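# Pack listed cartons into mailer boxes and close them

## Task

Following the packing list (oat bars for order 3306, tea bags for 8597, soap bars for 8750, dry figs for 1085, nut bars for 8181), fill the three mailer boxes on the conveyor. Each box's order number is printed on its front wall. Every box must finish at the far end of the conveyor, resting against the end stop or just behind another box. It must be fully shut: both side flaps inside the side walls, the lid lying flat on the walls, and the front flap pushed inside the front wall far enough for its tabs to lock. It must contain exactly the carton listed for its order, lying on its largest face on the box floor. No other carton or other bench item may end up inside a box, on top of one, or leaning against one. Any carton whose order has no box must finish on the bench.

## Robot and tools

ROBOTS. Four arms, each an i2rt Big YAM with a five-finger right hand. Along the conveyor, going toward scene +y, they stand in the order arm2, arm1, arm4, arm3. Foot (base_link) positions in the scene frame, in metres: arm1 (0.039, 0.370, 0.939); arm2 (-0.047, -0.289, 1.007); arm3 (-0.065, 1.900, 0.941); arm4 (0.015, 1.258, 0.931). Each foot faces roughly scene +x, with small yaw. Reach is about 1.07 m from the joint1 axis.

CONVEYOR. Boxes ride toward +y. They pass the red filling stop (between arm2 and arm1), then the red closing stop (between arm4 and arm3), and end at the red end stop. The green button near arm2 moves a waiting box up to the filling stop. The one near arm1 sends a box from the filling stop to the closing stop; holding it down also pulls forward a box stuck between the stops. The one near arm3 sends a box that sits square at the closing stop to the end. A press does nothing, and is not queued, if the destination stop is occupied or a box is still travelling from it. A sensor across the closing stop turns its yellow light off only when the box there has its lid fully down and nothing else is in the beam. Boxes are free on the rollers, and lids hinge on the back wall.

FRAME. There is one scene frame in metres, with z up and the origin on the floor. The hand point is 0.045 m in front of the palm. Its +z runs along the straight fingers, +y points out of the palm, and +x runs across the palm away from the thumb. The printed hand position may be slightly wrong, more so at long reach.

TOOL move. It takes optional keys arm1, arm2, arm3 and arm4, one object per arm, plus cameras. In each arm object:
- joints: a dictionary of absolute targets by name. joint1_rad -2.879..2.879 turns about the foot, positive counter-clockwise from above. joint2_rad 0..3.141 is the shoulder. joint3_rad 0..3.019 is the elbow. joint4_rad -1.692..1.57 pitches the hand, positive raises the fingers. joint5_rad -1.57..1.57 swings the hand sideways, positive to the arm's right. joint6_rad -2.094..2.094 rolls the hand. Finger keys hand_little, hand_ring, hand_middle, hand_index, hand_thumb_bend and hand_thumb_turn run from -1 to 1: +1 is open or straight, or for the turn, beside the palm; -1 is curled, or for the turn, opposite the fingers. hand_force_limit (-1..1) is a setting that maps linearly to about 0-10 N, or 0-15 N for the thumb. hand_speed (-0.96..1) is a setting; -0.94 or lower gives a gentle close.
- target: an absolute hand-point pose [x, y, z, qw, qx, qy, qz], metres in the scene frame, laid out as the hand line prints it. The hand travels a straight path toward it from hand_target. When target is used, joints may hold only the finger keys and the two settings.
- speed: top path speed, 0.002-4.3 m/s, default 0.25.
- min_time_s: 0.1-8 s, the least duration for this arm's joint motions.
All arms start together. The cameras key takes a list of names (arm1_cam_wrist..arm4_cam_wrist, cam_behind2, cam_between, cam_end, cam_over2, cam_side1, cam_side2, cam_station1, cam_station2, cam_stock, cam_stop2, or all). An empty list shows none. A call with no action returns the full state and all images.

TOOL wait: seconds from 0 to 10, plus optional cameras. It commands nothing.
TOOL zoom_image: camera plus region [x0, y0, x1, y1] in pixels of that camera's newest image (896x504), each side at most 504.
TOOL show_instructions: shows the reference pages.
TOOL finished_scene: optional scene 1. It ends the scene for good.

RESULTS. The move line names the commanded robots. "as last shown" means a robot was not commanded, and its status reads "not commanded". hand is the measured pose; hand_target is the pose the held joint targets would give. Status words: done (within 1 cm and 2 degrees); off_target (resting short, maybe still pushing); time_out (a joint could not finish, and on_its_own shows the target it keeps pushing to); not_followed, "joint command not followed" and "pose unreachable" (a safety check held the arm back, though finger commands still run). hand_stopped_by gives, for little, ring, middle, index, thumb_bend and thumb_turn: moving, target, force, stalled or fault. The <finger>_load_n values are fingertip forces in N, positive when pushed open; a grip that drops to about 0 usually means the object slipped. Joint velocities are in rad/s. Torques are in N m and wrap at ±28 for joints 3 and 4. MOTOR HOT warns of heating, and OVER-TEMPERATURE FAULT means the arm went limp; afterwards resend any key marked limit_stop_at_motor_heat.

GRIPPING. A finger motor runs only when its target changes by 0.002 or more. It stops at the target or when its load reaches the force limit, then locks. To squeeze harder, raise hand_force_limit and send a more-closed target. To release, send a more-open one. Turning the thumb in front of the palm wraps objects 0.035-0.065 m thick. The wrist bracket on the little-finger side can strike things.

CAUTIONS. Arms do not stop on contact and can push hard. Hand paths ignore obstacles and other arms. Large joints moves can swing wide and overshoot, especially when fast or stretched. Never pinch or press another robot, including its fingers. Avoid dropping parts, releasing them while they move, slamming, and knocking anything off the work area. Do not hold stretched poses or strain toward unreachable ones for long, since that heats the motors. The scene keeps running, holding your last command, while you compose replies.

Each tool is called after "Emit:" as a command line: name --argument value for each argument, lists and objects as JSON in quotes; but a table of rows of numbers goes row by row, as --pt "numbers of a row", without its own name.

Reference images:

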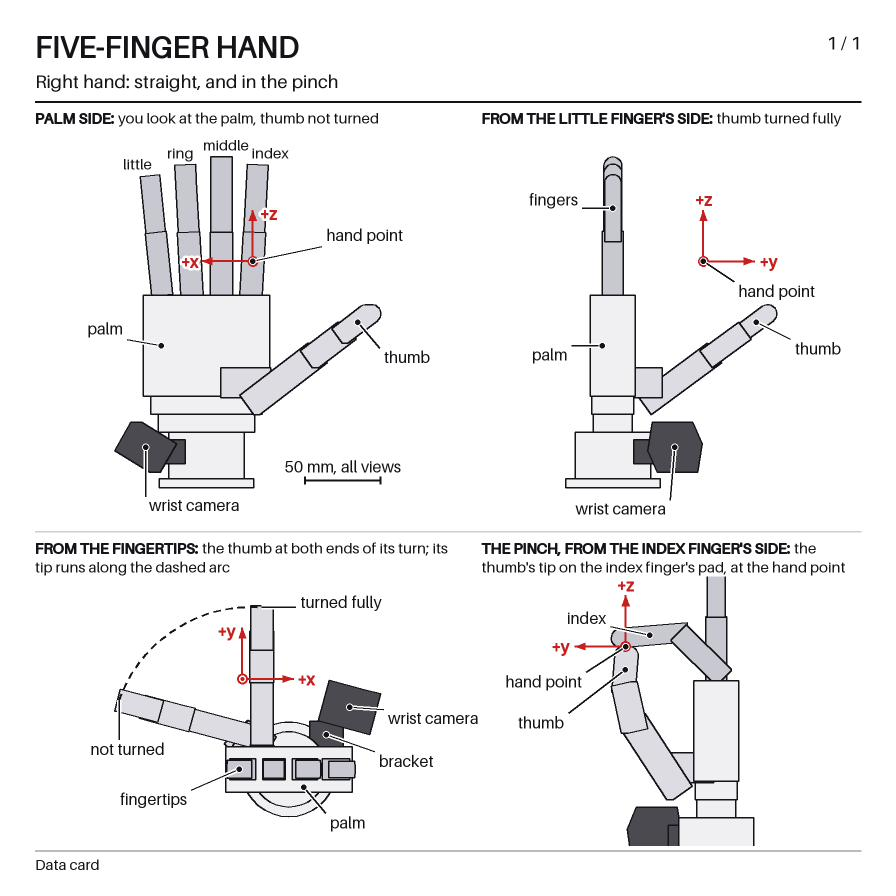

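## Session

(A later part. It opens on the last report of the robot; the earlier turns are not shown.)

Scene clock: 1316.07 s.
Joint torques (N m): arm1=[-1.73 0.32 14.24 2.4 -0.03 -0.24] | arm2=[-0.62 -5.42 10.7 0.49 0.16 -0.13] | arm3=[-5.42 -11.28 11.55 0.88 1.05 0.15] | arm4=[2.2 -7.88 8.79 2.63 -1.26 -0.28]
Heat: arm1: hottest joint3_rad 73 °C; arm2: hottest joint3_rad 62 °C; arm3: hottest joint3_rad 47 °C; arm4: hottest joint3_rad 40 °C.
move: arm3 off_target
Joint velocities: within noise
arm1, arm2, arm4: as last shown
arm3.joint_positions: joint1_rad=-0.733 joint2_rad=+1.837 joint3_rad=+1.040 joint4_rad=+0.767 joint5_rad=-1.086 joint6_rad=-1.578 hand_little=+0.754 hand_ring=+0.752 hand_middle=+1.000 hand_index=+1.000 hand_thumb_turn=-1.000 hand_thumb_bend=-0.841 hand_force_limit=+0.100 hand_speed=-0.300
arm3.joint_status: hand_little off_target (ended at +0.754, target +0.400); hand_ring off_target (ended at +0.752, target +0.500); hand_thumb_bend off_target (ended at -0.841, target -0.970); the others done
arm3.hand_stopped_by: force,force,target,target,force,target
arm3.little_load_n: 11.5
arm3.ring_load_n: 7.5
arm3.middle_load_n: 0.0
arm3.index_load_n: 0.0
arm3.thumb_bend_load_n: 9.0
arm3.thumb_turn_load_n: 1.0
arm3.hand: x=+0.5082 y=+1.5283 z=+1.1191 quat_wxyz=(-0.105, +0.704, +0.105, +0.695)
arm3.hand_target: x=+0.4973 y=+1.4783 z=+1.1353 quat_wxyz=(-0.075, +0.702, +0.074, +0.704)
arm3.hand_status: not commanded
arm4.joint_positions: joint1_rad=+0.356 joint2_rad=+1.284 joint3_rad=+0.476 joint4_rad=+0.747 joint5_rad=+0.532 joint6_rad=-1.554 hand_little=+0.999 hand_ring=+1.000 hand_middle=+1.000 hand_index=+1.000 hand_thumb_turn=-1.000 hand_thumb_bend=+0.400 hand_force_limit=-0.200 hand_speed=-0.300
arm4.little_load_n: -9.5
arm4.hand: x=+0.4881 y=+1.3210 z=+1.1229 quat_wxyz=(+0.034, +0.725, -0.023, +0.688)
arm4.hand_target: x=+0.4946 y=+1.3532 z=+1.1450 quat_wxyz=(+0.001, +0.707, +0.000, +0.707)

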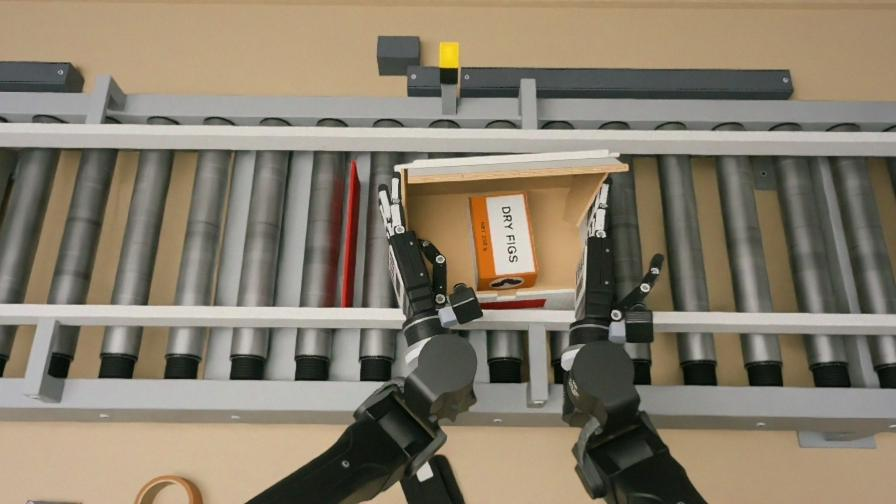

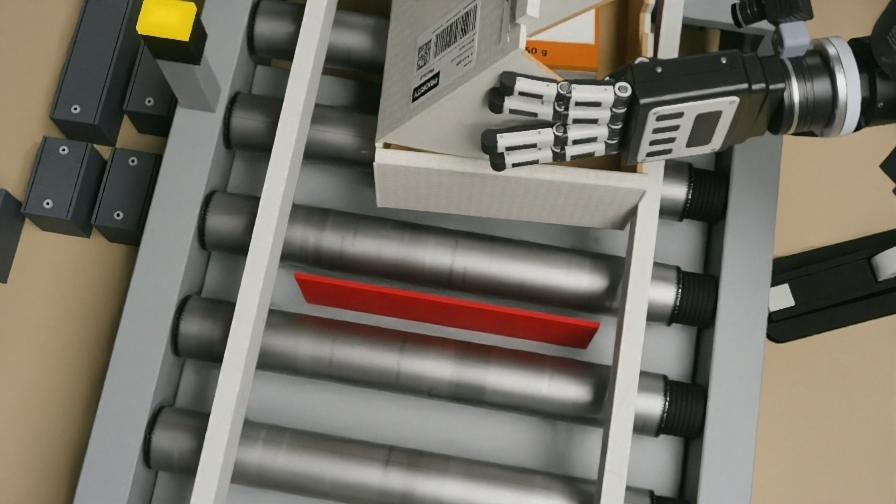

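Emit:
move --arm3 '{"target":[0.475,1.475,1.11,-0.0739,0.7032,0.0739,0.7032],"speed":0.06}' --arm4 '{"target":[0.48,1.35,1.135,0,0.7071,0,0.7071],"speed":0.06}' --cameras '["cam_over2","cam_stop2","cam_side2"]'

Scene clock: 1322.20 s.
Joint torques (N m): arm1=[-1.73 0.32 14.24 2.39 -0.03 -0.24] | arm2=[-0.67 -5.48 10.7 0.5 0.17 -0.12] | arm3=[-7.41 -11.11 6.93 2.03 0.7 0.14] | arm4=[2.9 -8.12 7.36 2.7 -1.04 -0.28]
Heat: arm1: hottest joint3_rad 73 °C; arm2: hottest joint3_rad 62 °C; arm3: hottest joint3_rad 46 °C; arm4: hottest joint3_rad 40 °C.
move: arm3 off_target; arm4 off_target
Joint velocities: within noise
arm1.joint_positions: joint1_rad=+0.517 joint2_rad=+0.685 joint3_rad=+1.265 joint4_rad=-1.378 joint5_rad=+0.002 joint6_rad=-0.982 hand_little=+1.000 hand_ring=+1.000 hand_middle=+1.000 hand_index=+1.000 hand_thumb_turn=+1.000 hand_thumb_bend=+1.000 hand_force_limit=+0.000 hand_speed=-0.800
arm1.joint_status: not commanded
arm1.hand_stopped_by: target,target,target,target,target,target
arm1.little_load_n: 0.0
arm1.ring_load_n: 0.0
arm1.middle_load_n: 0.0
arm1.index_load_n: 0.0
arm1.thumb_bend_load_n: 0.0
arm1.thumb_turn_load_n: 0.0
arm1.hand: x=+0.2437 y=+0.4825 z=+1.3404 quat_wxyz=(-0.214, +0.924, +0.021, +0.316)
arm1.hand_target: x=+0.2510 y=+0.4826 z=+1.3694 quat_wxyz=(-0.229, +0.909, +0.022, +0.349)
arm1.hand_status: not commanded
arm2.joint_positions: joint1_rad=+0.803 joint2_rad=+1.195 joint3_rad=+1.279 joint4_rad=-1.267 joint5_rad=+0.350 joint6_rad=-0.612 hand_little=+1.000 hand_ring=+1.000 hand_middle=+1.000 hand_index=+1.000 hand_thumb_turn=+1.000 hand_thumb_bend=+1.000 hand_force_limit=+0.000 hand_speed=-0.800
arm2.joint_status: not commanded
arm2.hand_stopped_by: target,target,target,target,target,target
arm2.little_load_n: 0.0
arm2.ring_load_n: 0.0
arm2.middle_load_n: 0.0
arm2.index_load_n: 0.0
arm2.thumb_bend_load_n: 0.0
arm2.thumb_turn_load_n: 0.0
arm2.hand: x=+0.2742 y=-0.1069 z=+1.2866 quat_wxyz=(-0.028, +0.956, -0.146, +0.252)
arm2.hand_target: x=+0.2802 y=-0.0991 z=+1.3007 quat_wxyz=(-0.035, +0.956, -0.137, +0.256)
arm2.hand_status: not commanded
arm3.joint_positions: joint1_rad=-0.741 joint2_rad=+1.851 joint3_rad=+1.034 joint4_rad=+0.806 joint5_rad=-1.107 joint6_rad=-1.579 hand_little=+0.754 hand_ring=+0.752 hand_middle=+1.000 hand_index=+1.000 hand_thumb_turn=-1.000 hand_thumb_bend=-0.841 hand_force_limit=+0.100 hand_speed=-0.300
arm3.joint_status: not commanded
arm3.hand_stopped_by: force,force,target,target,force,target
arm3.little_load_n: 5.0
arm3.ring_load_n: 3.0
arm3.middle_load_n: 0.0
arm3.index_load_n: 0.0
arm3.thumb_bend_load_n: 10.0
arm3.thumb_turn_load_n: 0.5
arm3.hand: x=+0.5053 y=+1.5282 z=+1.1157 quat_wxyz=(-0.104, +0.699, +0.115, +0.698)
arm3.hand_target: x=+0.4741 y=+1.4783 z=+1.1097 quat_wxyz=(-0.075, +0.703, +0.073, +0.703)
arm3.hand_status: off_target (0.062 m and 5.9 deg from the pose sent, 0.063 m and 5.1 deg at the start)
arm4.joint_positions: joint1_rad=+0.356 joint2_rad=+1.277 joint3_rad=+0.446 joint4_rad=+0.781 joint5_rad=+0.534 joint6_rad=-1.552 hand_little=+0.999 hand_ring=+1.000 hand_middle=+1.000 hand_index=+1.000 hand_thumb_turn=-1.000 hand_thumb_bend=+0.400 hand_force_limit=-0.200 hand_speed=-0.300
arm4.joint_status: not commanded
arm4.hand_stopped_by: target,target,target,target,target,target
arm4.little_load_n: -8.5
arm4.ring_load_n: 0.0
arm4.middle_load_n: 0.0
arm4.index_load_n: -0.5
arm4.thumb_bend_load_n: 0.0
arm4.thumb_turn_load_n: 0.0
arm4.hand: x=+0.4800 y=+1.3169 z=+1.1188 quat_wxyz=(+0.033, +0.721, -0.026, +0.691)
arm4.hand_target: x=+0.4801 y=+1.3491 z=+1.1351 quat_wxyz=(-0.001, +0.707, +0.000, +0.707)
arm4.hand_status: off_target (0.037 m and 5.4 deg from the pose sent, 0.032 m and 5.6 deg at the start)
pictures: cam_over2, cam_side2, cam_stop2

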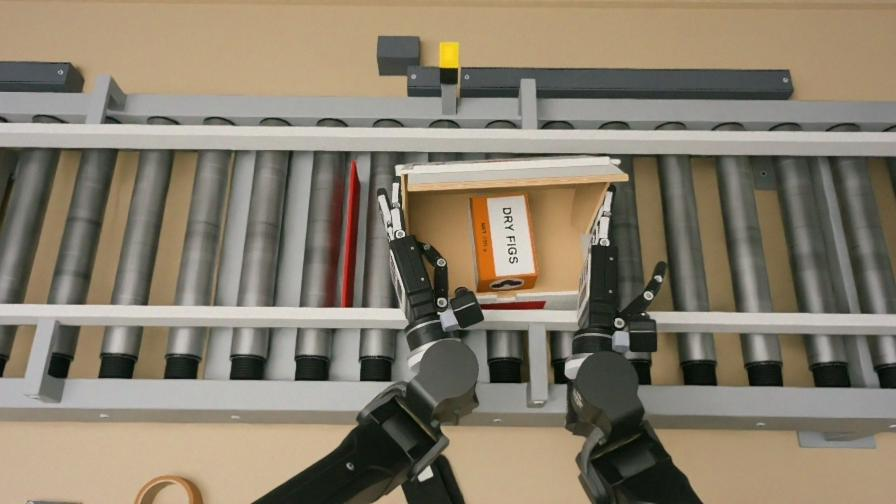

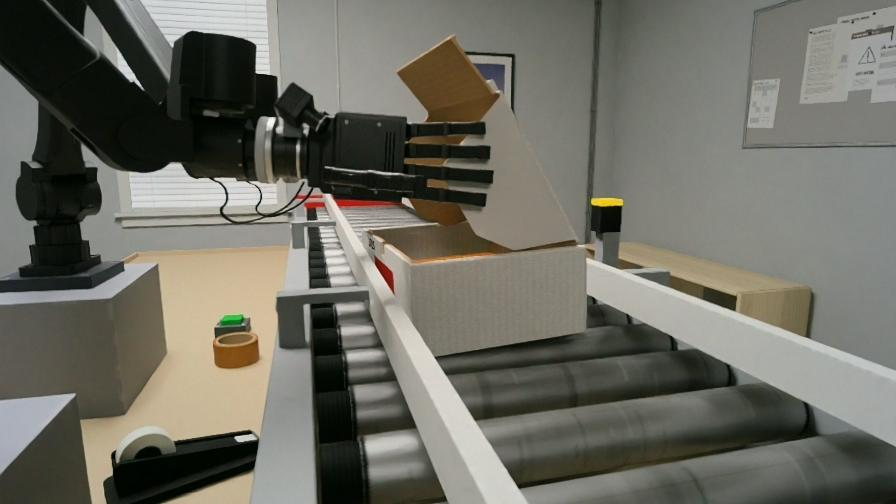

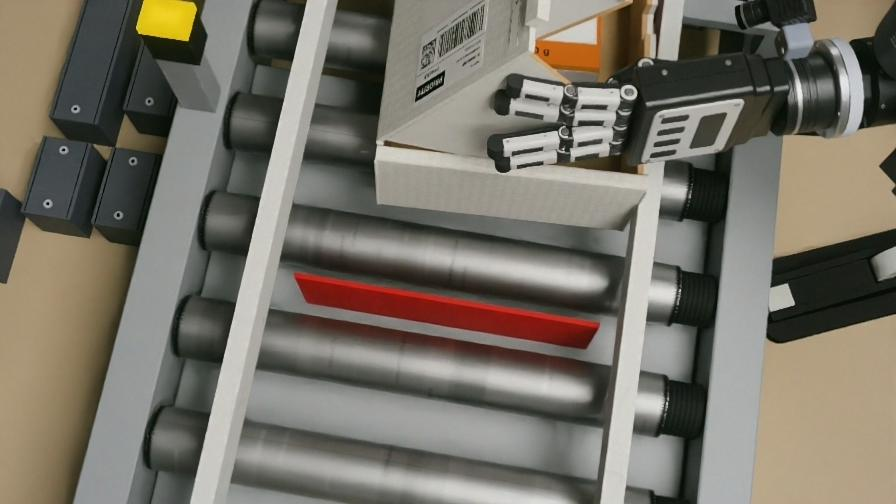

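Emit:
zoom_image --camera "cam_stop2" --region '[370, 90, 530, 190]'

Emit:
zoom_image --camera "cam_side2" --region '[420, 160, 600, 280]'

Scaled by 3.150 from the camera's image (finer frame: 1280x720).

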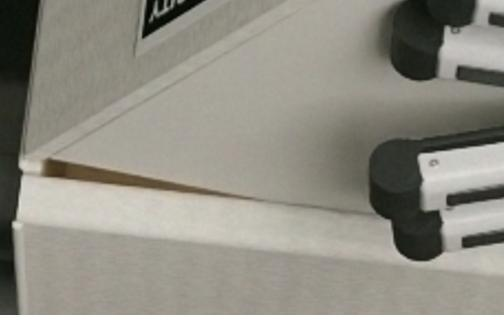

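Scaled by 2.800 from the camera's image (finer frame: 1280x720).

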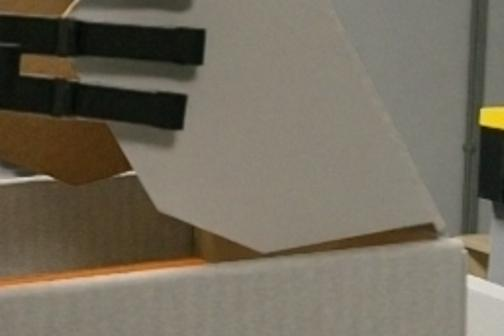

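Emit:
move --arm3 '{"joints":{"hand_thumb_bend":1,"hand_little":1,"hand_ring":1}}' --cameras '["cam_over2","cam_stop2"]'

Scene clock: 1346.93 s.
Joint torques (N m): arm1=[-1.73 0.26 14.24 2.39 -0.03 -0.24] | arm2=[-0.62 -5.48 10.69 0.5 0.16 -0.13] | arm3=[-5.66 -11.52 7.21 2.1 0.68 0.12] | arm4=[2.73 -8.06 7.95 2.66 -1.04 -0.28]
Heat: arm1: hottest joint3_rad 74 °C; arm2: hottest joint3_rad 62 °C; arm3: hottest joint3_rad 44 °C; arm4: hottest joint3_rad 40 °C.
move: arm3 done
Joint velocities: within noise
arm1, arm2, arm4: as last shown
arm2.thumb_bend_load_n: -0.5
arm3.joint_positions: joint1_rad=-0.764 joint2_rad=+1.857 joint3_rad=+1.031 joint4_rad=+0.806 joint5_rad=-1.107 joint6_rad=-1.578 hand_little=+1.000 hand_ring=+1.000 hand_middle=+1.000 hand_index=+1.000 hand_thumb_turn=-1.000 hand_thumb_bend=+1.000 hand_force_limit=+0.100 hand_speed=-0.300
arm3.joint_status: all done
arm3.hand_stopped_by: target,target,target,target,target,target
arm3.little_load_n: 0.5
arm3.ring_load_n: 0.0
arm3.middle_load_n: 0.0
arm3.index_load_n: 0.0
arm3.thumb_bend_load_n: 0.0
arm3.thumb_turn_load_n: 0.0
arm3.hand: x=+0.4960 y=+1.5157 z=+1.1103 quat_wxyz=(-0.099, +0.702, +0.104, +0.698)
arm3.hand_target: x=+0.4738 y=+1.4774 z=+1.1100 quat_wxyz=(-0.075, +0.703, +0.073, +0.703)
arm3.hand_status: not commanded
arm4.joint_positions: joint1_rad=+0.359 joint2_rad=+1.277 joint3_rad=+0.436 joint4_rad=+0.781 joint5_rad=+0.534 joint6_rad=-1.552 hand_little=+0.999 hand_ring=+1.000 hand_middle=+1.000 hand_index=+1.000 hand_thumb_turn=-1.000 hand_thumb_bend=+0.400 hand_force_limit=-0.200 hand_speed=-0.300
arm4.little_load_n: -7.0
arm4.index_load_n: 0.0
arm4.thumb_turn_load_n: 0.5
arm4.hand: x=+0.4771 y=+1.3170 z=+1.1145 quat_wxyz=(+0.033, +0.724, -0.023, +0.689)
arm4.hand_target: x=+0.4801 y=+1.3492 z=+1.1348 quat_wxyz=(-0.001, +0.707, +0.000, +0.707)

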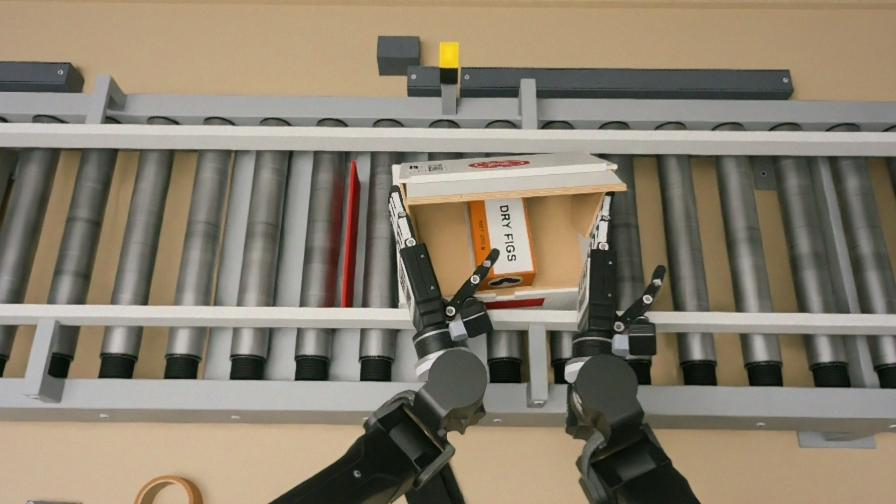

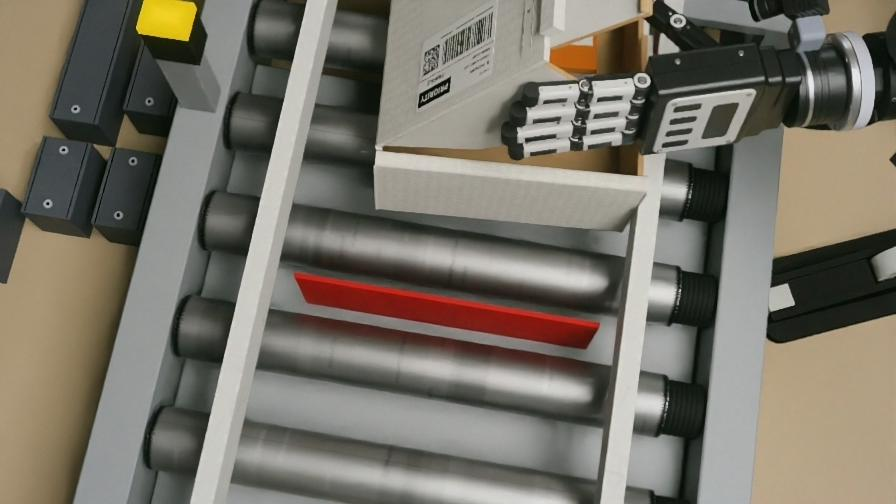

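Emit:
move --arm3 '{"target":[0.50,1.55,1.17,0,0.7071,0,0.7071],"speed":0.1}' --cameras '["cam_over2","cam_stop2"]'

Scene clock: 1352.87 s.
Joint torques (N m): arm1=[-1.73 0.32 14.24 2.39 -0.03 -0.24] | arm2=[-0.62 -5.42 10.71 0.5 0.17 -0.14] | arm3=[-0.5 -11.46 7.58 0.92 0.31 -0.06] | arm4=[1.03 -7.41 8.28 2.35 -0.83 -0.28]
Heat: arm1: hottest joint3_rad 74 °C; arm2: hottest joint3_rad 62 °C; arm3: hottest joint3_rad 44 °C; arm4: hottest joint3_rad 40 °C.
move: arm3 done
Joint velocities: within noise
arm1, arm2, arm4: as last shown
arm1.thumb_bend_load_n: -0.5
arm2.thumb_bend_load_n: 0.0
arm3.joint_positions: joint1_rad=-0.615 joint2_rad=+1.650 joint3_rad=+0.914 joint4_rad=+0.725 joint5_rad=-0.678 joint6_rad=-1.559 hand_little=+1.000 hand_ring=+1.000 hand_middle=+1.000 hand_index=+1.000 hand_thumb_turn=-1.000 hand_thumb_bend=+1.000 hand_force_limit=+0.100 hand_speed=-0.300
arm3.joint_status: not commanded
arm3.hand_stopped_by: target,target,target,target,target,target
arm3.little_load_n: 0.0
arm3.ring_load_n: 0.0
arm3.middle_load_n: 0.0
arm3.index_load_n: 0.0
arm3.thumb_bend_load_n: 0.0
arm3.thumb_turn_load_n: 0.0
arm3.hand: x=+0.5010 y=+1.5493 z=+1.1627 quat_wxyz=(-0.003, +0.708, +0.002, +0.706)
arm3.hand_target: x=+0.5000 y=+1.5495 z=+1.1686 quat_wxyz=(-0.002, +0.708, -0.003, +0.706)
arm3.hand_status: done (0.007 m and 0.5 deg from the pose sent, 0.069 m and 16.5 deg at the start)
arm4.joint_positions: joint1_rad=+0.383 joint2_rad=+1.269 joint3_rad=+0.432 joint4_rad=+0.788 joint5_rad=+0.527 joint6_rad=-1.554 hand_little=+1.000 hand_ring=+1.000 hand_middle=+1.000 hand_index=+1.000 hand_thumb_turn=-1.000 hand_thumb_bend=+0.400 hand_force_limit=-0.200 hand_speed=-0.300
arm4.little_load_n: -1.0
arm4.ring_load_n: -1.5
arm4.thumb_turn_load_n: 0.0
arm4.hand: x=+0.4745 y=+1.3287 z=+1.1172 quat_wxyz=(+0.021, +0.721, -0.013, +0.692)
arm4.hand_target: x=+0.4800 y=+1.3494 z=+1.1351 quat_wxyz=(-0.001, +0.707, +0.001, +0.707)

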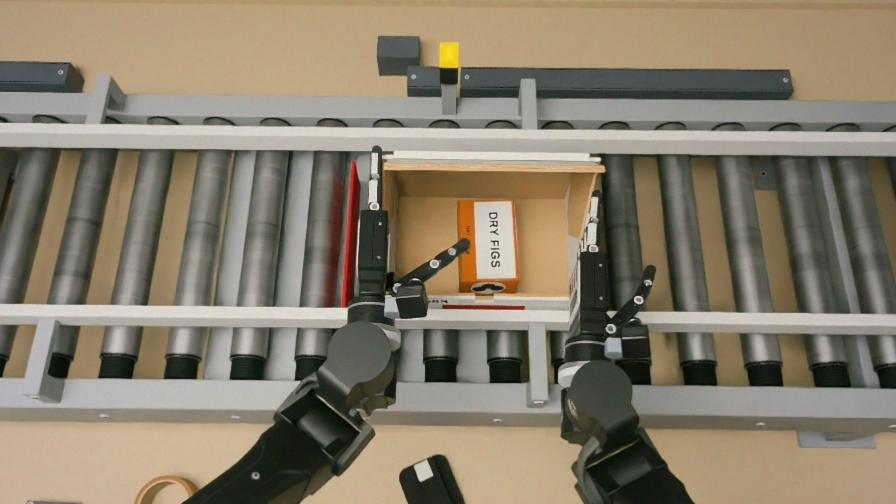

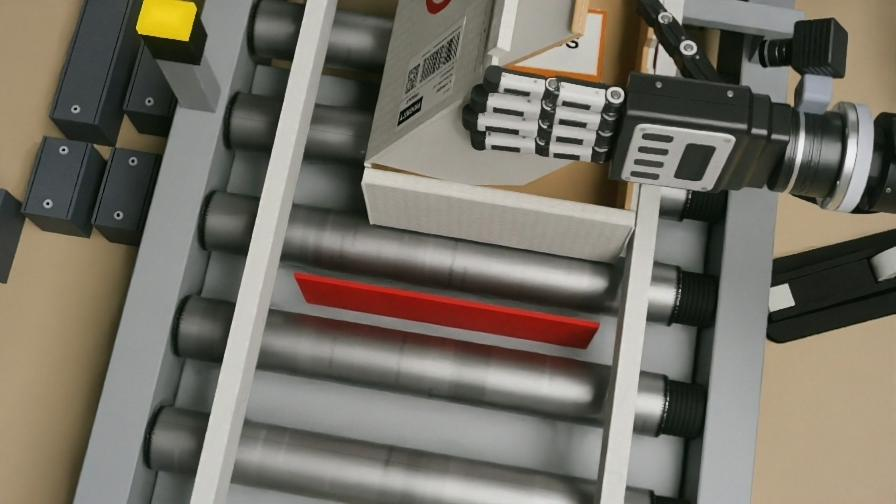

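Emit:
move --arm3 '{"target":[0.555,1.553,1.175,0,0.7071,0,0.7071],"speed":0.1}' --cameras '["cam_over2","cam_behind2"]'

Scene clock: 1358.10 s.
Joint torques (N m): arm1=[-1.73 0.32 14.26 2.39 -0.03 -0.23] | arm2=[-0.67 -5.48 10.7 0.5 0.16 -0.13] | arm3=[-1.73 -9.58 11.93 0.98 0.52 -0.12] | arm4=[0.85 -7.36 8.28 2.36 -0.68 -0.28]
Heat: arm1: hottest joint3_rad 74 °C; arm2: hottest joint3_rad 62 °C; arm3: hottest joint3_rad 45 °C; arm4: hottest joint3_rad 40 °C.
move: arm3 off_target
Joint velocities: within noise
arm1, arm2, arm4: as last shown
arm1.index_load_n: -0.5
arm1.thumb_bend_load_n: 0.0
arm2.thumb_bend_load_n: -0.5
arm3.joint_positions: joint1_rad=-0.529 joint2_rad=+1.694 joint3_rad=+0.989 joint4_rad=+0.683 joint5_rad=-0.613 joint6_rad=-1.559 hand_little=+1.000 hand_ring=+1.000 hand_middle=+1.000 hand_index=+1.000 hand_thumb_turn=-1.000 hand_thumb_bend=+1.000 hand_force_limit=+0.100 hand_speed=-0.300
arm3.joint_status: not commanded
arm3.hand_stopped_by: target,target,target,target,target,target
arm3.little_load_n: 0.0
arm3.ring_load_n: 0.0
arm3.middle_load_n: 0.0
arm3.index_load_n: 0.0
arm3.thumb_bend_load_n: 0.0
arm3.thumb_turn_load_n: 0.5
arm3.hand: x=+0.5461 y=+1.5735 z=+1.1638 quat_wxyz=(-0.013, +0.711, +0.008, +0.703)
arm3.hand_target: x=+0.5541 y=+1.5542 z=+1.1750 quat_wxyz=(+0.000, +0.707, +0.001, +0.707)
arm3.hand_status: off_target (0.025 m and 1.8 deg from the pose sent, 0.056 m and 0.5 deg at the start)
arm4.joint_positions: joint1_rad=+0.386 joint2_rad=+1.269 joint3_rad=+0.432 joint4_rad=+0.788 joint5_rad=+0.524 joint6_rad=-1.554 hand_little=+1.000 hand_ring=+1.000 hand_middle=+1.000 hand_index=+1.000 hand_thumb_turn=-1.000 hand_thumb_bend=+0.400 hand_force_limit=-0.200 hand_speed=-0.300
arm4.little_load_n: 0.0
arm4.ring_load_n: 0.0
arm4.middle_load_n: -2.5
arm4.index_load_n: -0.5
arm4.hand: x=+0.4745 y=+1.3307 z=+1.1171 quat_wxyz=(+0.019, +0.721, -0.011, +0.692)
arm4.hand_target: x=+0.4799 y=+1.3494 z=+1.1350 quat_wxyz=(-0.001, +0.707, +0.000, +0.707)
pictures: cam_behind2, cam_over2

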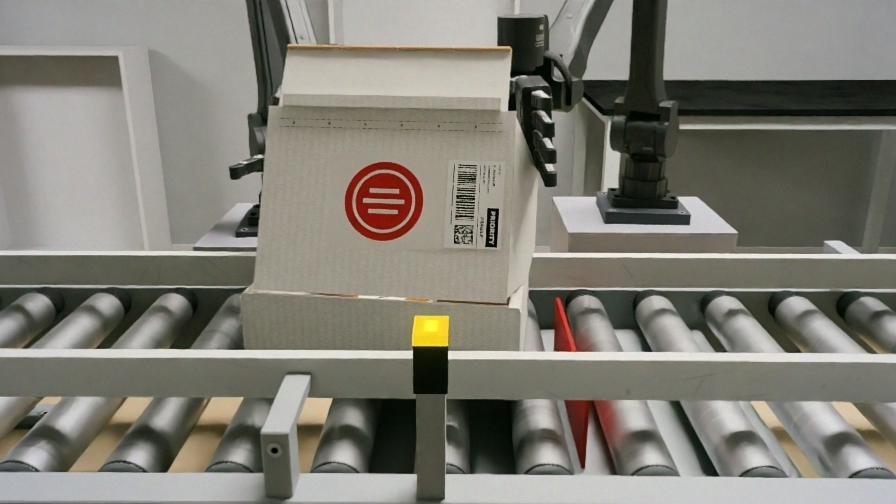

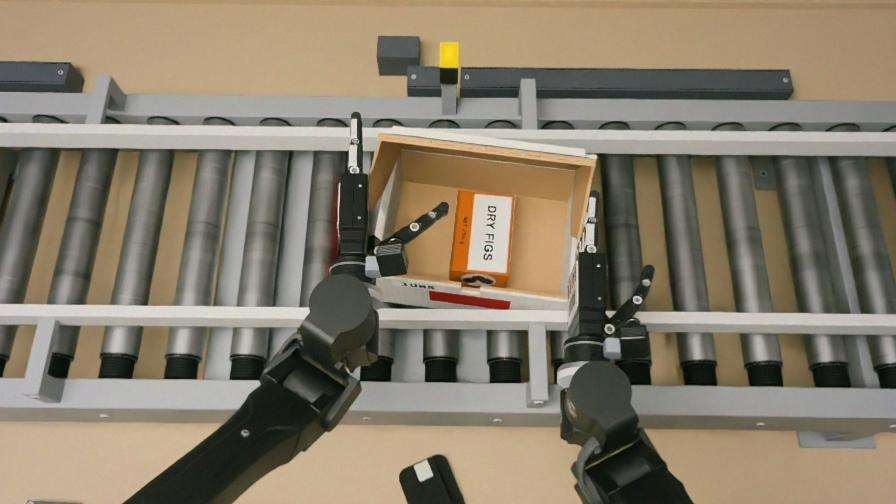

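Emit:
move --arm3 '{"joints":{"hand_little":0.5,"hand_ring":0.5,"hand_middle":0.55,"hand_index":0.6,"hand_force_limit":0.0}}'

Emit:
move --arm3 '{"joints":{"hand_thumb_bend":-1,"hand_force_limit":0.1},"target":[0.54,1.545,1.17,0,0.7071,0,0.7071],"speed":0.1}' --cameras '["cam_over2","cam_behind2","arm3_cam_wrist"]'

Scene clock: 1366.70 s.
Joint torques (N m): arm1=[-1.73 0.32 14.24 2.39 -0.03 -0.24] | arm2=[-0.67 -5.48 10.71 0.49 0.16 -0.13] | arm3=[-2.61 -9.93 11.63 1.05 0.55 -0.13] | arm4=[0.85 -7.41 8.28 2.36 -0.68 -0.27]
Heat: arm1: hottest joint3_rad 74 °C; arm2: hottest joint3_rad 62 °C; arm3: hottest joint3_rad 45 °C; arm4: hottest joint3_rad 40 °C.
move: arm3 done
Joint velocities: within noise
arm1, arm2, arm4: as last shown
arm1.index_load_n: 0.0
arm2.thumb_bend_load_n: 0.0
arm3.joint_positions: joint1_rad=-0.520 joint2_rad=+1.697 joint3_rad=+0.992 joint4_rad=+0.683 joint5_rad=-0.615 joint6_rad=-1.559 hand_little=+0.500 hand_ring=+0.500 hand_middle=+0.557 hand_index=+0.600 hand_thumb_turn=-1.000 hand_thumb_bend=+1.000 hand_force_limit=+0.000 hand_speed=-0.300
arm3.joint_status: all done
arm3.hand_stopped_by: target,target,force,target,target,target
arm3.little_load_n: 0.0
arm3.ring_load_n: 1.5
arm3.middle_load_n: 0.0
arm3.index_load_n: 0.0
arm3.thumb_bend_load_n: 0.0
arm3.thumb_turn_load_n: 0.5
arm3.hand: x=+0.5501 y=+1.5788 z=+1.1634 quat_wxyz=(-0.017, +0.711, +0.011, +0.703)
arm3.hand_target: x=+0.5540 y=+1.5538 z=+1.1745 quat_wxyz=(+0.000, +0.707, +0.001, +0.707)
arm3.hand_status: not commanded
arm4.ring_load_n: -2.5
arm4.middle_load_n: -2.0
arm4.index_load_n: 0.0
pictures: none

Scene clock: 1369.07 s.
Joint torques (N m): arm1=[-1.79 0.32 14.24 2.39 -0.03 -0.23] | arm2=[-0.62 -5.42 10.7 0.5 0.16 -0.13] | arm3=[-4.31 -10.52 9.39 1.78 0.25 -0.1] | arm4=[0.85 -7.41 8.29 2.36 -0.68 -0.27]
Heat: arm1: hottest joint3_rad 74 °C; arm2: hottest joint3_rad 62 °C; arm3: hottest joint3_rad 46 °C; arm4: hottest joint3_rad 40 °C.
move: arm3 off_target
Joint velocities: within noise
arm1, arm2, arm4: as last shown
arm2.little_load_n: -0.5
arm3.joint_positions: joint1_rad=-0.527 joint2_rad=+1.697 joint3_rad=+0.992 joint4_rad=+0.683 joint5_rad=-0.635 joint6_rad=-1.559 hand_little=+0.500 hand_ring=+0.500 hand_middle=+0.557 hand_index=+0.600 hand_thumb_turn=-1.000 hand_thumb_bend=-0.886 hand_force_limit=+0.100 hand_speed=-0.300
arm3.joint_status: hand_thumb_bend off_target (ended at -0.886, target -1.000); the others done
arm3.hand_stopped_by: target,target,force,target,force,target
arm3.little_load_n: 0.0
arm3.ring_load_n: 3.0
arm3.middle_load_n: 0.0
arm3.index_load_n: 0.0
arm3.thumb_bend_load_n: 9.0
arm3.thumb_turn_load_n: 1.0
arm3.hand: x=+0.5486 y=+1.5780 z=+1.1634 quat_wxyz=(-0.021, +0.711, +0.016, +0.703)
arm3.hand_target: x=+0.5394 y=+1.5461 z=+1.1699 quat_wxyz=(+0.000, +0.707, +0.000, +0.707)
arm3.hand_status: off_target (0.035 m and 3.1 deg from the pose sent, 0.036 m and 2.4 deg at the start)
arm4.middle_load_n: -1.5
arm4.thumb_turn_load_n: 0.5
pictures: arm3_cam_wrist, cam_behind2, cam_over2

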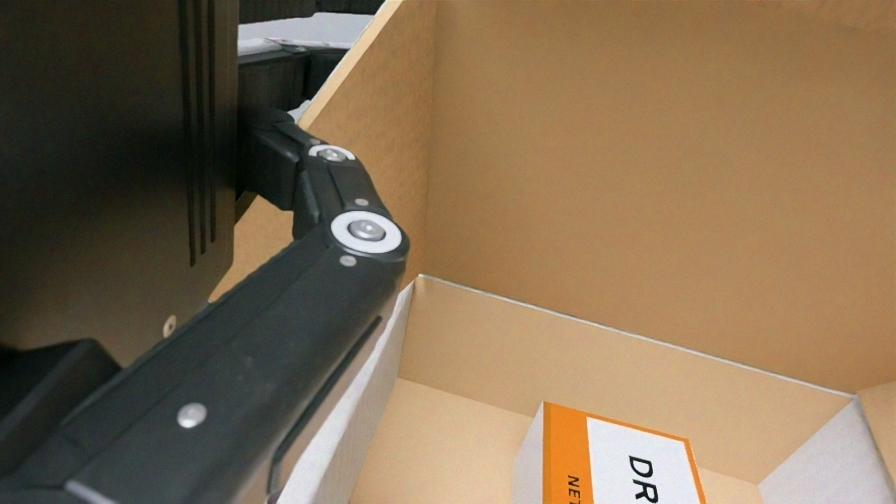

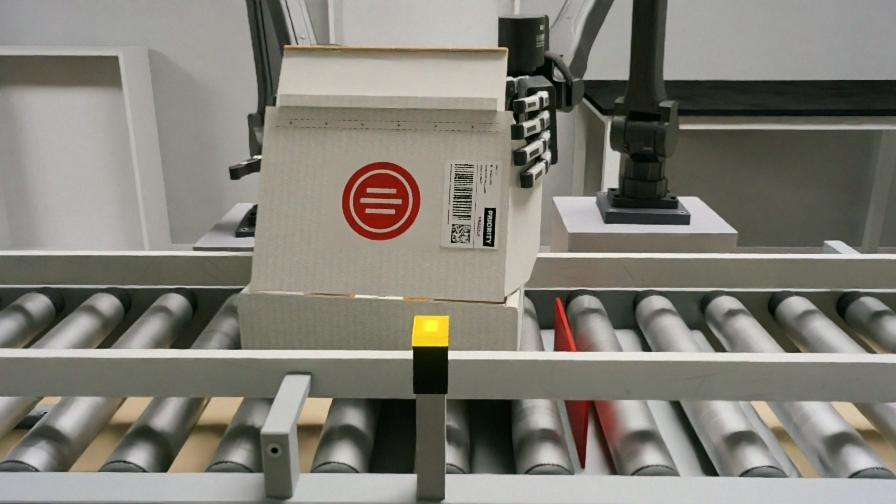

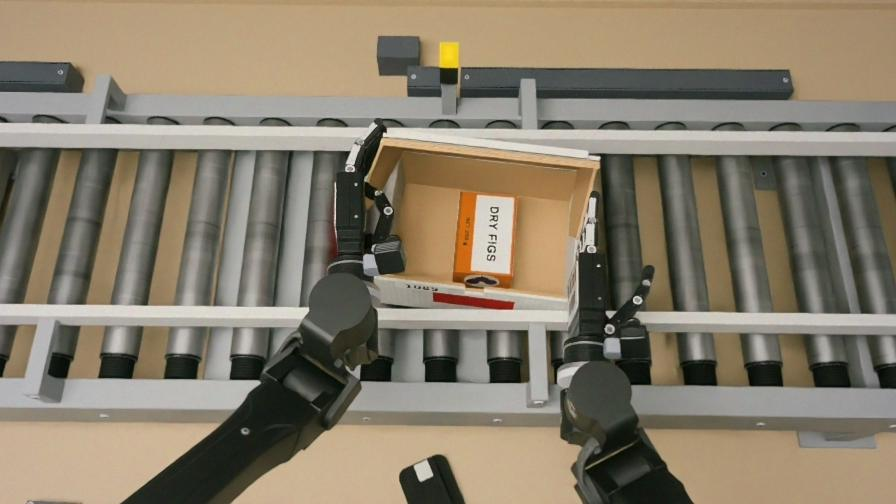

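Emit:
move --arm3 '{"target":[0.49,1.52,1.15,0,0.7071,0,0.7071],"speed":0.1}' --cameras '["cam_over2","cam_side2","cam_stop2"]'

Scene clock: 1372.83 s.
Joint torques (N m): arm1=[-1.73 0.38 14.23 2.39 -0.03 -0.24] | arm2=[-0.62 -5.48 10.73 0.51 0.16 -0.13] | arm3=[-6.65 -10.46 6.41 2.04 0.74 -0.07] | arm4=[0.79 -7.36 8.54 2.33 -0.78 -0.27]
Heat: arm1: hottest joint3_rad 74 °C; arm2: hottest joint3_rad 62 °C; arm3: hottest joint3_rad 46 °C; arm4: hottest joint3_rad 40 °C.
move: arm3 off_target
Joint velocities: within noise
arm1, arm2, arm4: as last shown
arm2.little_load_n: 0.0
arm3.joint_positions: joint1_rad=-0.600 joint2_rad=+1.690 joint3_rad=+0.939 joint4_rad=+0.752 joint5_rad=-0.747 joint6_rad=-1.572 hand_little=+0.500 hand_ring=+0.501 hand_middle=+0.557 hand_index=+0.600 hand_thumb_turn=-1.000 hand_thumb_bend=-0.886 hand_force_limit=+0.100 hand_speed=-0.300
arm3.joint_status: not commanded
arm3.hand_stopped_by: target,target,force,target,force,target
arm3.little_load_n: 0.0
arm3.ring_load_n: 7.5
arm3.middle_load_n: 0.0
arm3.index_load_n: 0.0
arm3.thumb_bend_load_n: 9.5
arm3.thumb_turn_load_n: 1.0
arm3.hand: x=+0.5187 y=+1.5644 z=+1.1580 quat_wxyz=(-0.026, +0.704, +0.039, +0.709)
arm3.hand_target: x=+0.4900 y=+1.5216 z=+1.1520 quat_wxyz=(+0.004, +0.706, +0.004, +0.708)
arm3.hand_status: off_target (0.053 m and 5.4 deg from the pose sent, 0.084 m and 3.1 deg at the start)
arm4.joint_positions: joint1_rad=+0.386 joint2_rad=+1.271 joint3_rad=+0.427 joint4_rad=+0.788 joint5_rad=+0.527 joint6_rad=-1.554 hand_little=+0.999 hand_ring=+1.000 hand_middle=+1.000 hand_index=+1.000 hand_thumb_turn=-1.000 hand_thumb_bend=+0.400 hand_force_limit=-0.200 hand_speed=-0.300
arm4.little_load_n: -6.0
arm4.ring_load_n: -0.5
arm4.middle_load_n: 0.0
arm4.thumb_turn_load_n: 0.0
arm4.hand: x=+0.4730 y=+1.3294 z=+1.1144 quat_wxyz=(+0.021, +0.723, -0.011, +0.690)
arm4.hand_target: x=+0.4798 y=+1.3493 z=+1.1342 quat_wxyz=(+0.000, +0.708, +0.000, +0.707)

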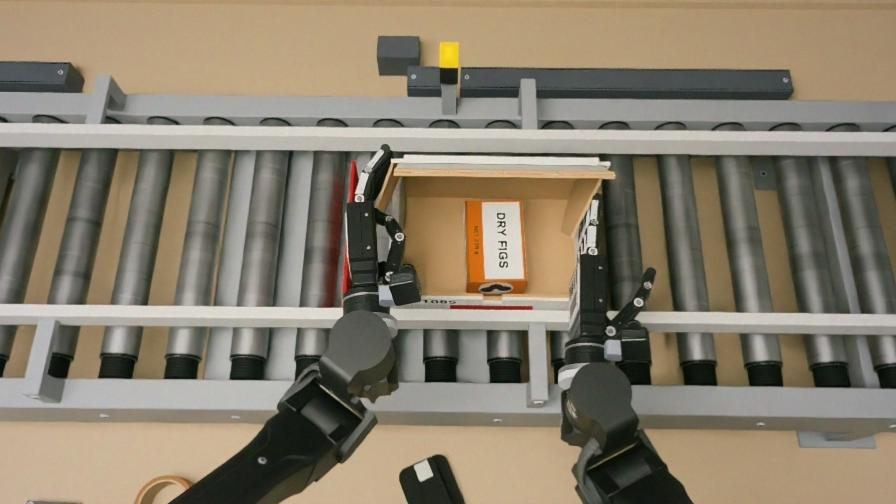

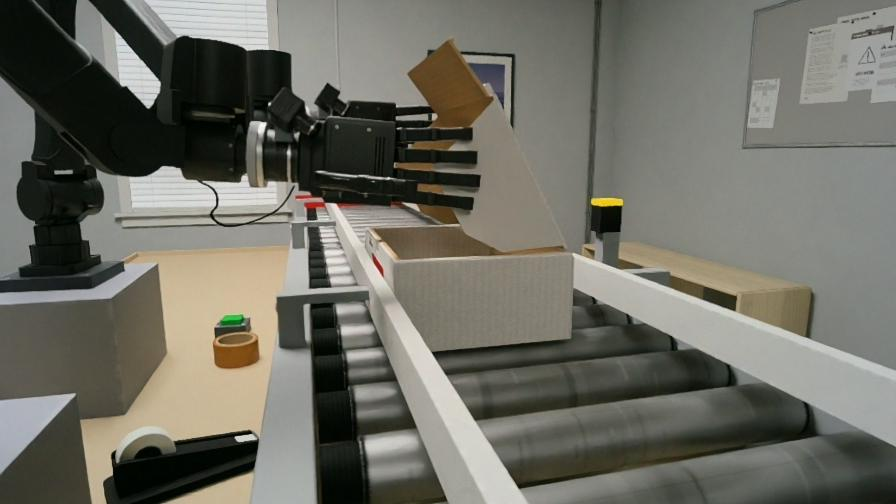

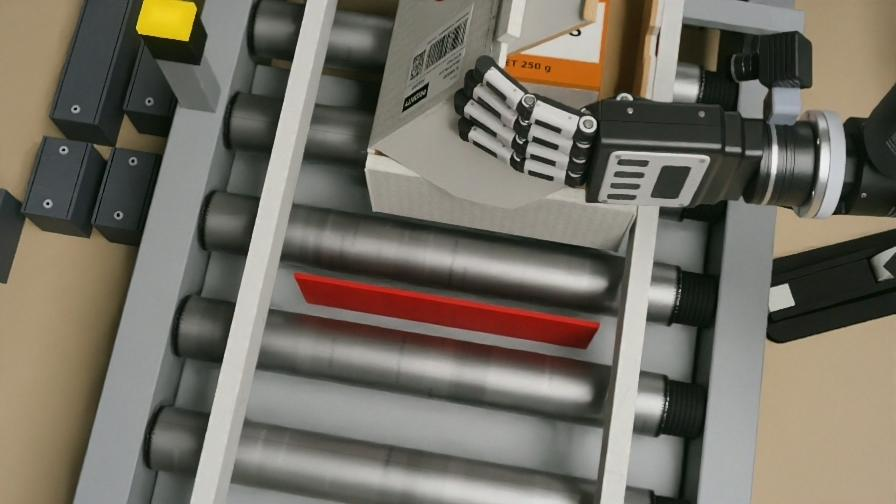

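Emit:
move --arm3 '{"target":[0.505,1.47,1.165,-0.0739,0.7032,0.0739,0.7032],"speed":0.06,"joints":{"hand_index":1.0,"hand_middle":1.0,"hand_ring":1.0,"hand_little":1.0}}' --cameras '["cam_over2","cam_side2","cam_stop2"]'

Scene clock: 1379.77 s.
Joint torques (N m): arm1=[-1.73 0.38 14.23 2.39 -0.03 -0.24] | arm2=[-0.67 -5.48 10.71 0.5 0.16 -0.13] | arm3=[-8 -9.58 12.48 0.94 0.96 -0.26] | arm4=[1.03 -7.3 8.54 2.33 -1.1 -0.27]
Heat: arm1: hottest joint3_rad 74 °C; arm2: hottest joint3_rad 62 °C; arm3: hottest joint3_rad 46 °C; arm4: hottest joint3_rad 41 °C.
move: arm3 off_target
Joint velocities: within noise
arm1, arm2, arm4: as last shown
arm1.ring_load_n: -0.5
arm3.joint_positions: joint1_rad=-0.702 joint2_rad=+1.772 joint3_rad=+1.068 joint4_rad=+0.691 joint5_rad=-1.083 joint6_rad=-1.523 hand_little=+1.000 hand_ring=+1.000 hand_middle=+1.000 hand_index=+1.000 hand_thumb_turn=-1.000 hand_thumb_bend=-0.888 hand_force_limit=+0.100 hand_speed=-0.300
arm3.joint_status: all done
arm3.hand_stopped_by: target,target,target,target,force,target
arm3.little_load_n: 0.0
arm3.ring_load_n: 0.0
arm3.middle_load_n: 0.0
arm3.index_load_n: 0.0
arm3.thumb_bend_load_n: -0.5
arm3.thumb_turn_load_n: 0.5
arm3.hand: x=+0.5199 y=+1.5465 z=+1.1546 quat_wxyz=(-0.129, +0.702, +0.100, +0.693)
arm3.hand_target: x=+0.4995 y=+1.4764 z=+1.1635 quat_wxyz=(-0.080, +0.703, +0.068, +0.704)
arm3.hand_status: off_target (0.079 m and 7.1 deg from the pose sent, 0.096 m and 6.8 deg at the start)
arm4.joint_positions: joint1_rad=+0.383 joint2_rad=+1.269 joint3_rad=+0.427 joint4_rad=+0.788 joint5_rad=+0.535 joint6_rad=-1.554 hand_little=+0.999 hand_ring=+1.000 hand_middle=+1.000 hand_index=+1.000 hand_thumb_turn=-1.000 hand_thumb_bend=+0.400 hand_force_limit=-0.200 hand_speed=-0.300
arm4.little_load_n: -8.5
arm4.thumb_turn_load_n: 0.5
arm4.hand: x=+0.4727 y=+1.3265 z=+1.1151 quat_wxyz=(+0.025, +0.723, -0.015, +0.691)
arm4.hand_target: x=+0.4799 y=+1.3493 z=+1.1344 quat_wxyz=(+0.000, +0.708, +0.001, +0.707)

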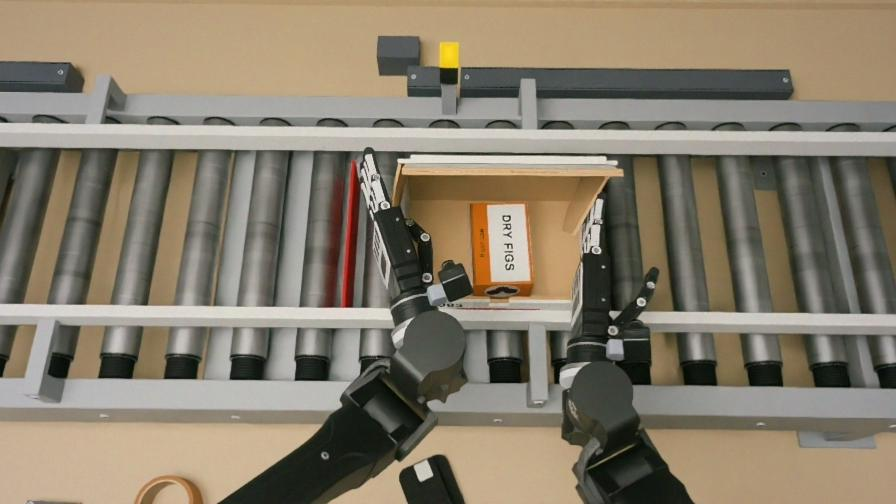

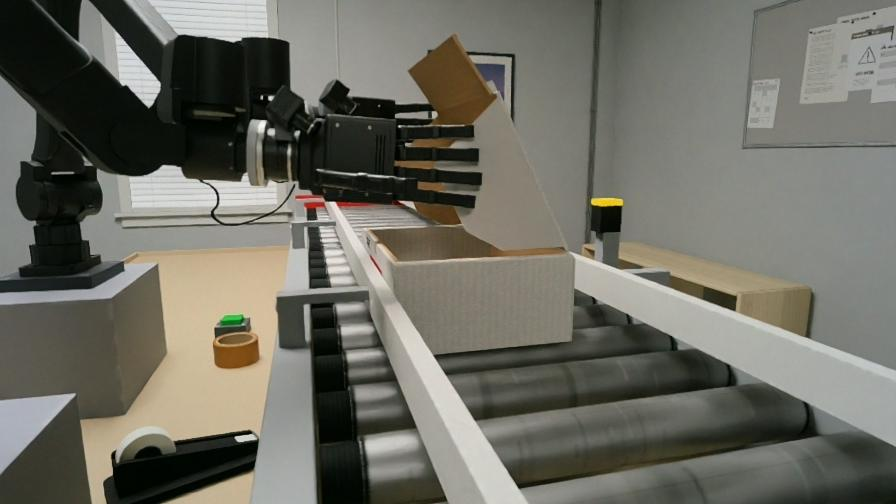

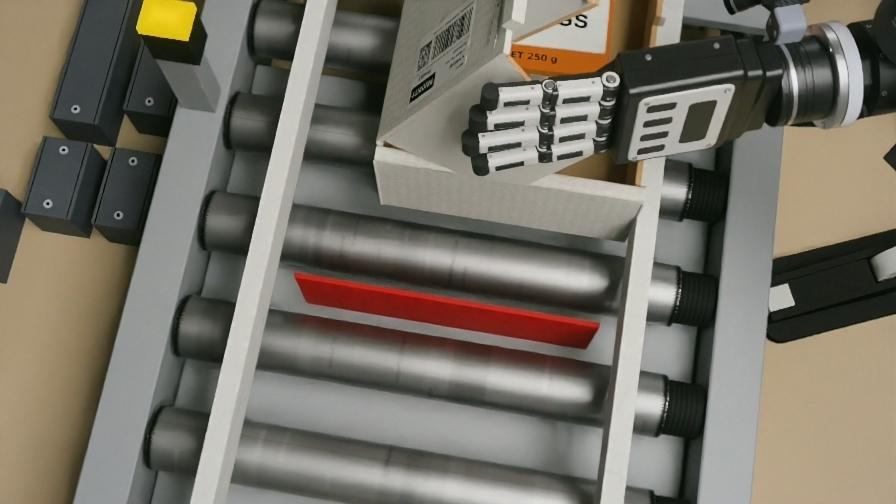

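Emit:
zoom_image --camera "cam_stop2" --region '[370, 90, 530, 190]'

Emit:
zoom_image --camera "cam_over2" --region '[350, 130, 650, 320]'

Scaled by 3.150 from the camera's image (finer frame: 1280x720).

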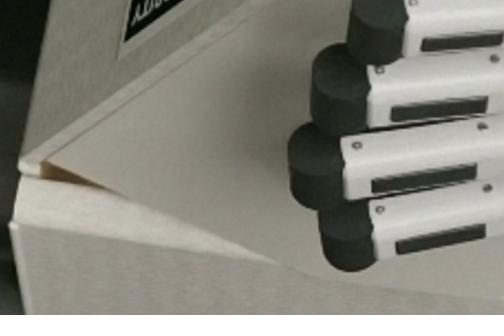

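Scaled by 1.680 from the camera's image (finer frame: 1280x720).

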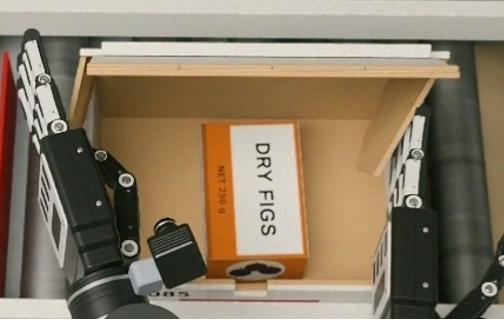

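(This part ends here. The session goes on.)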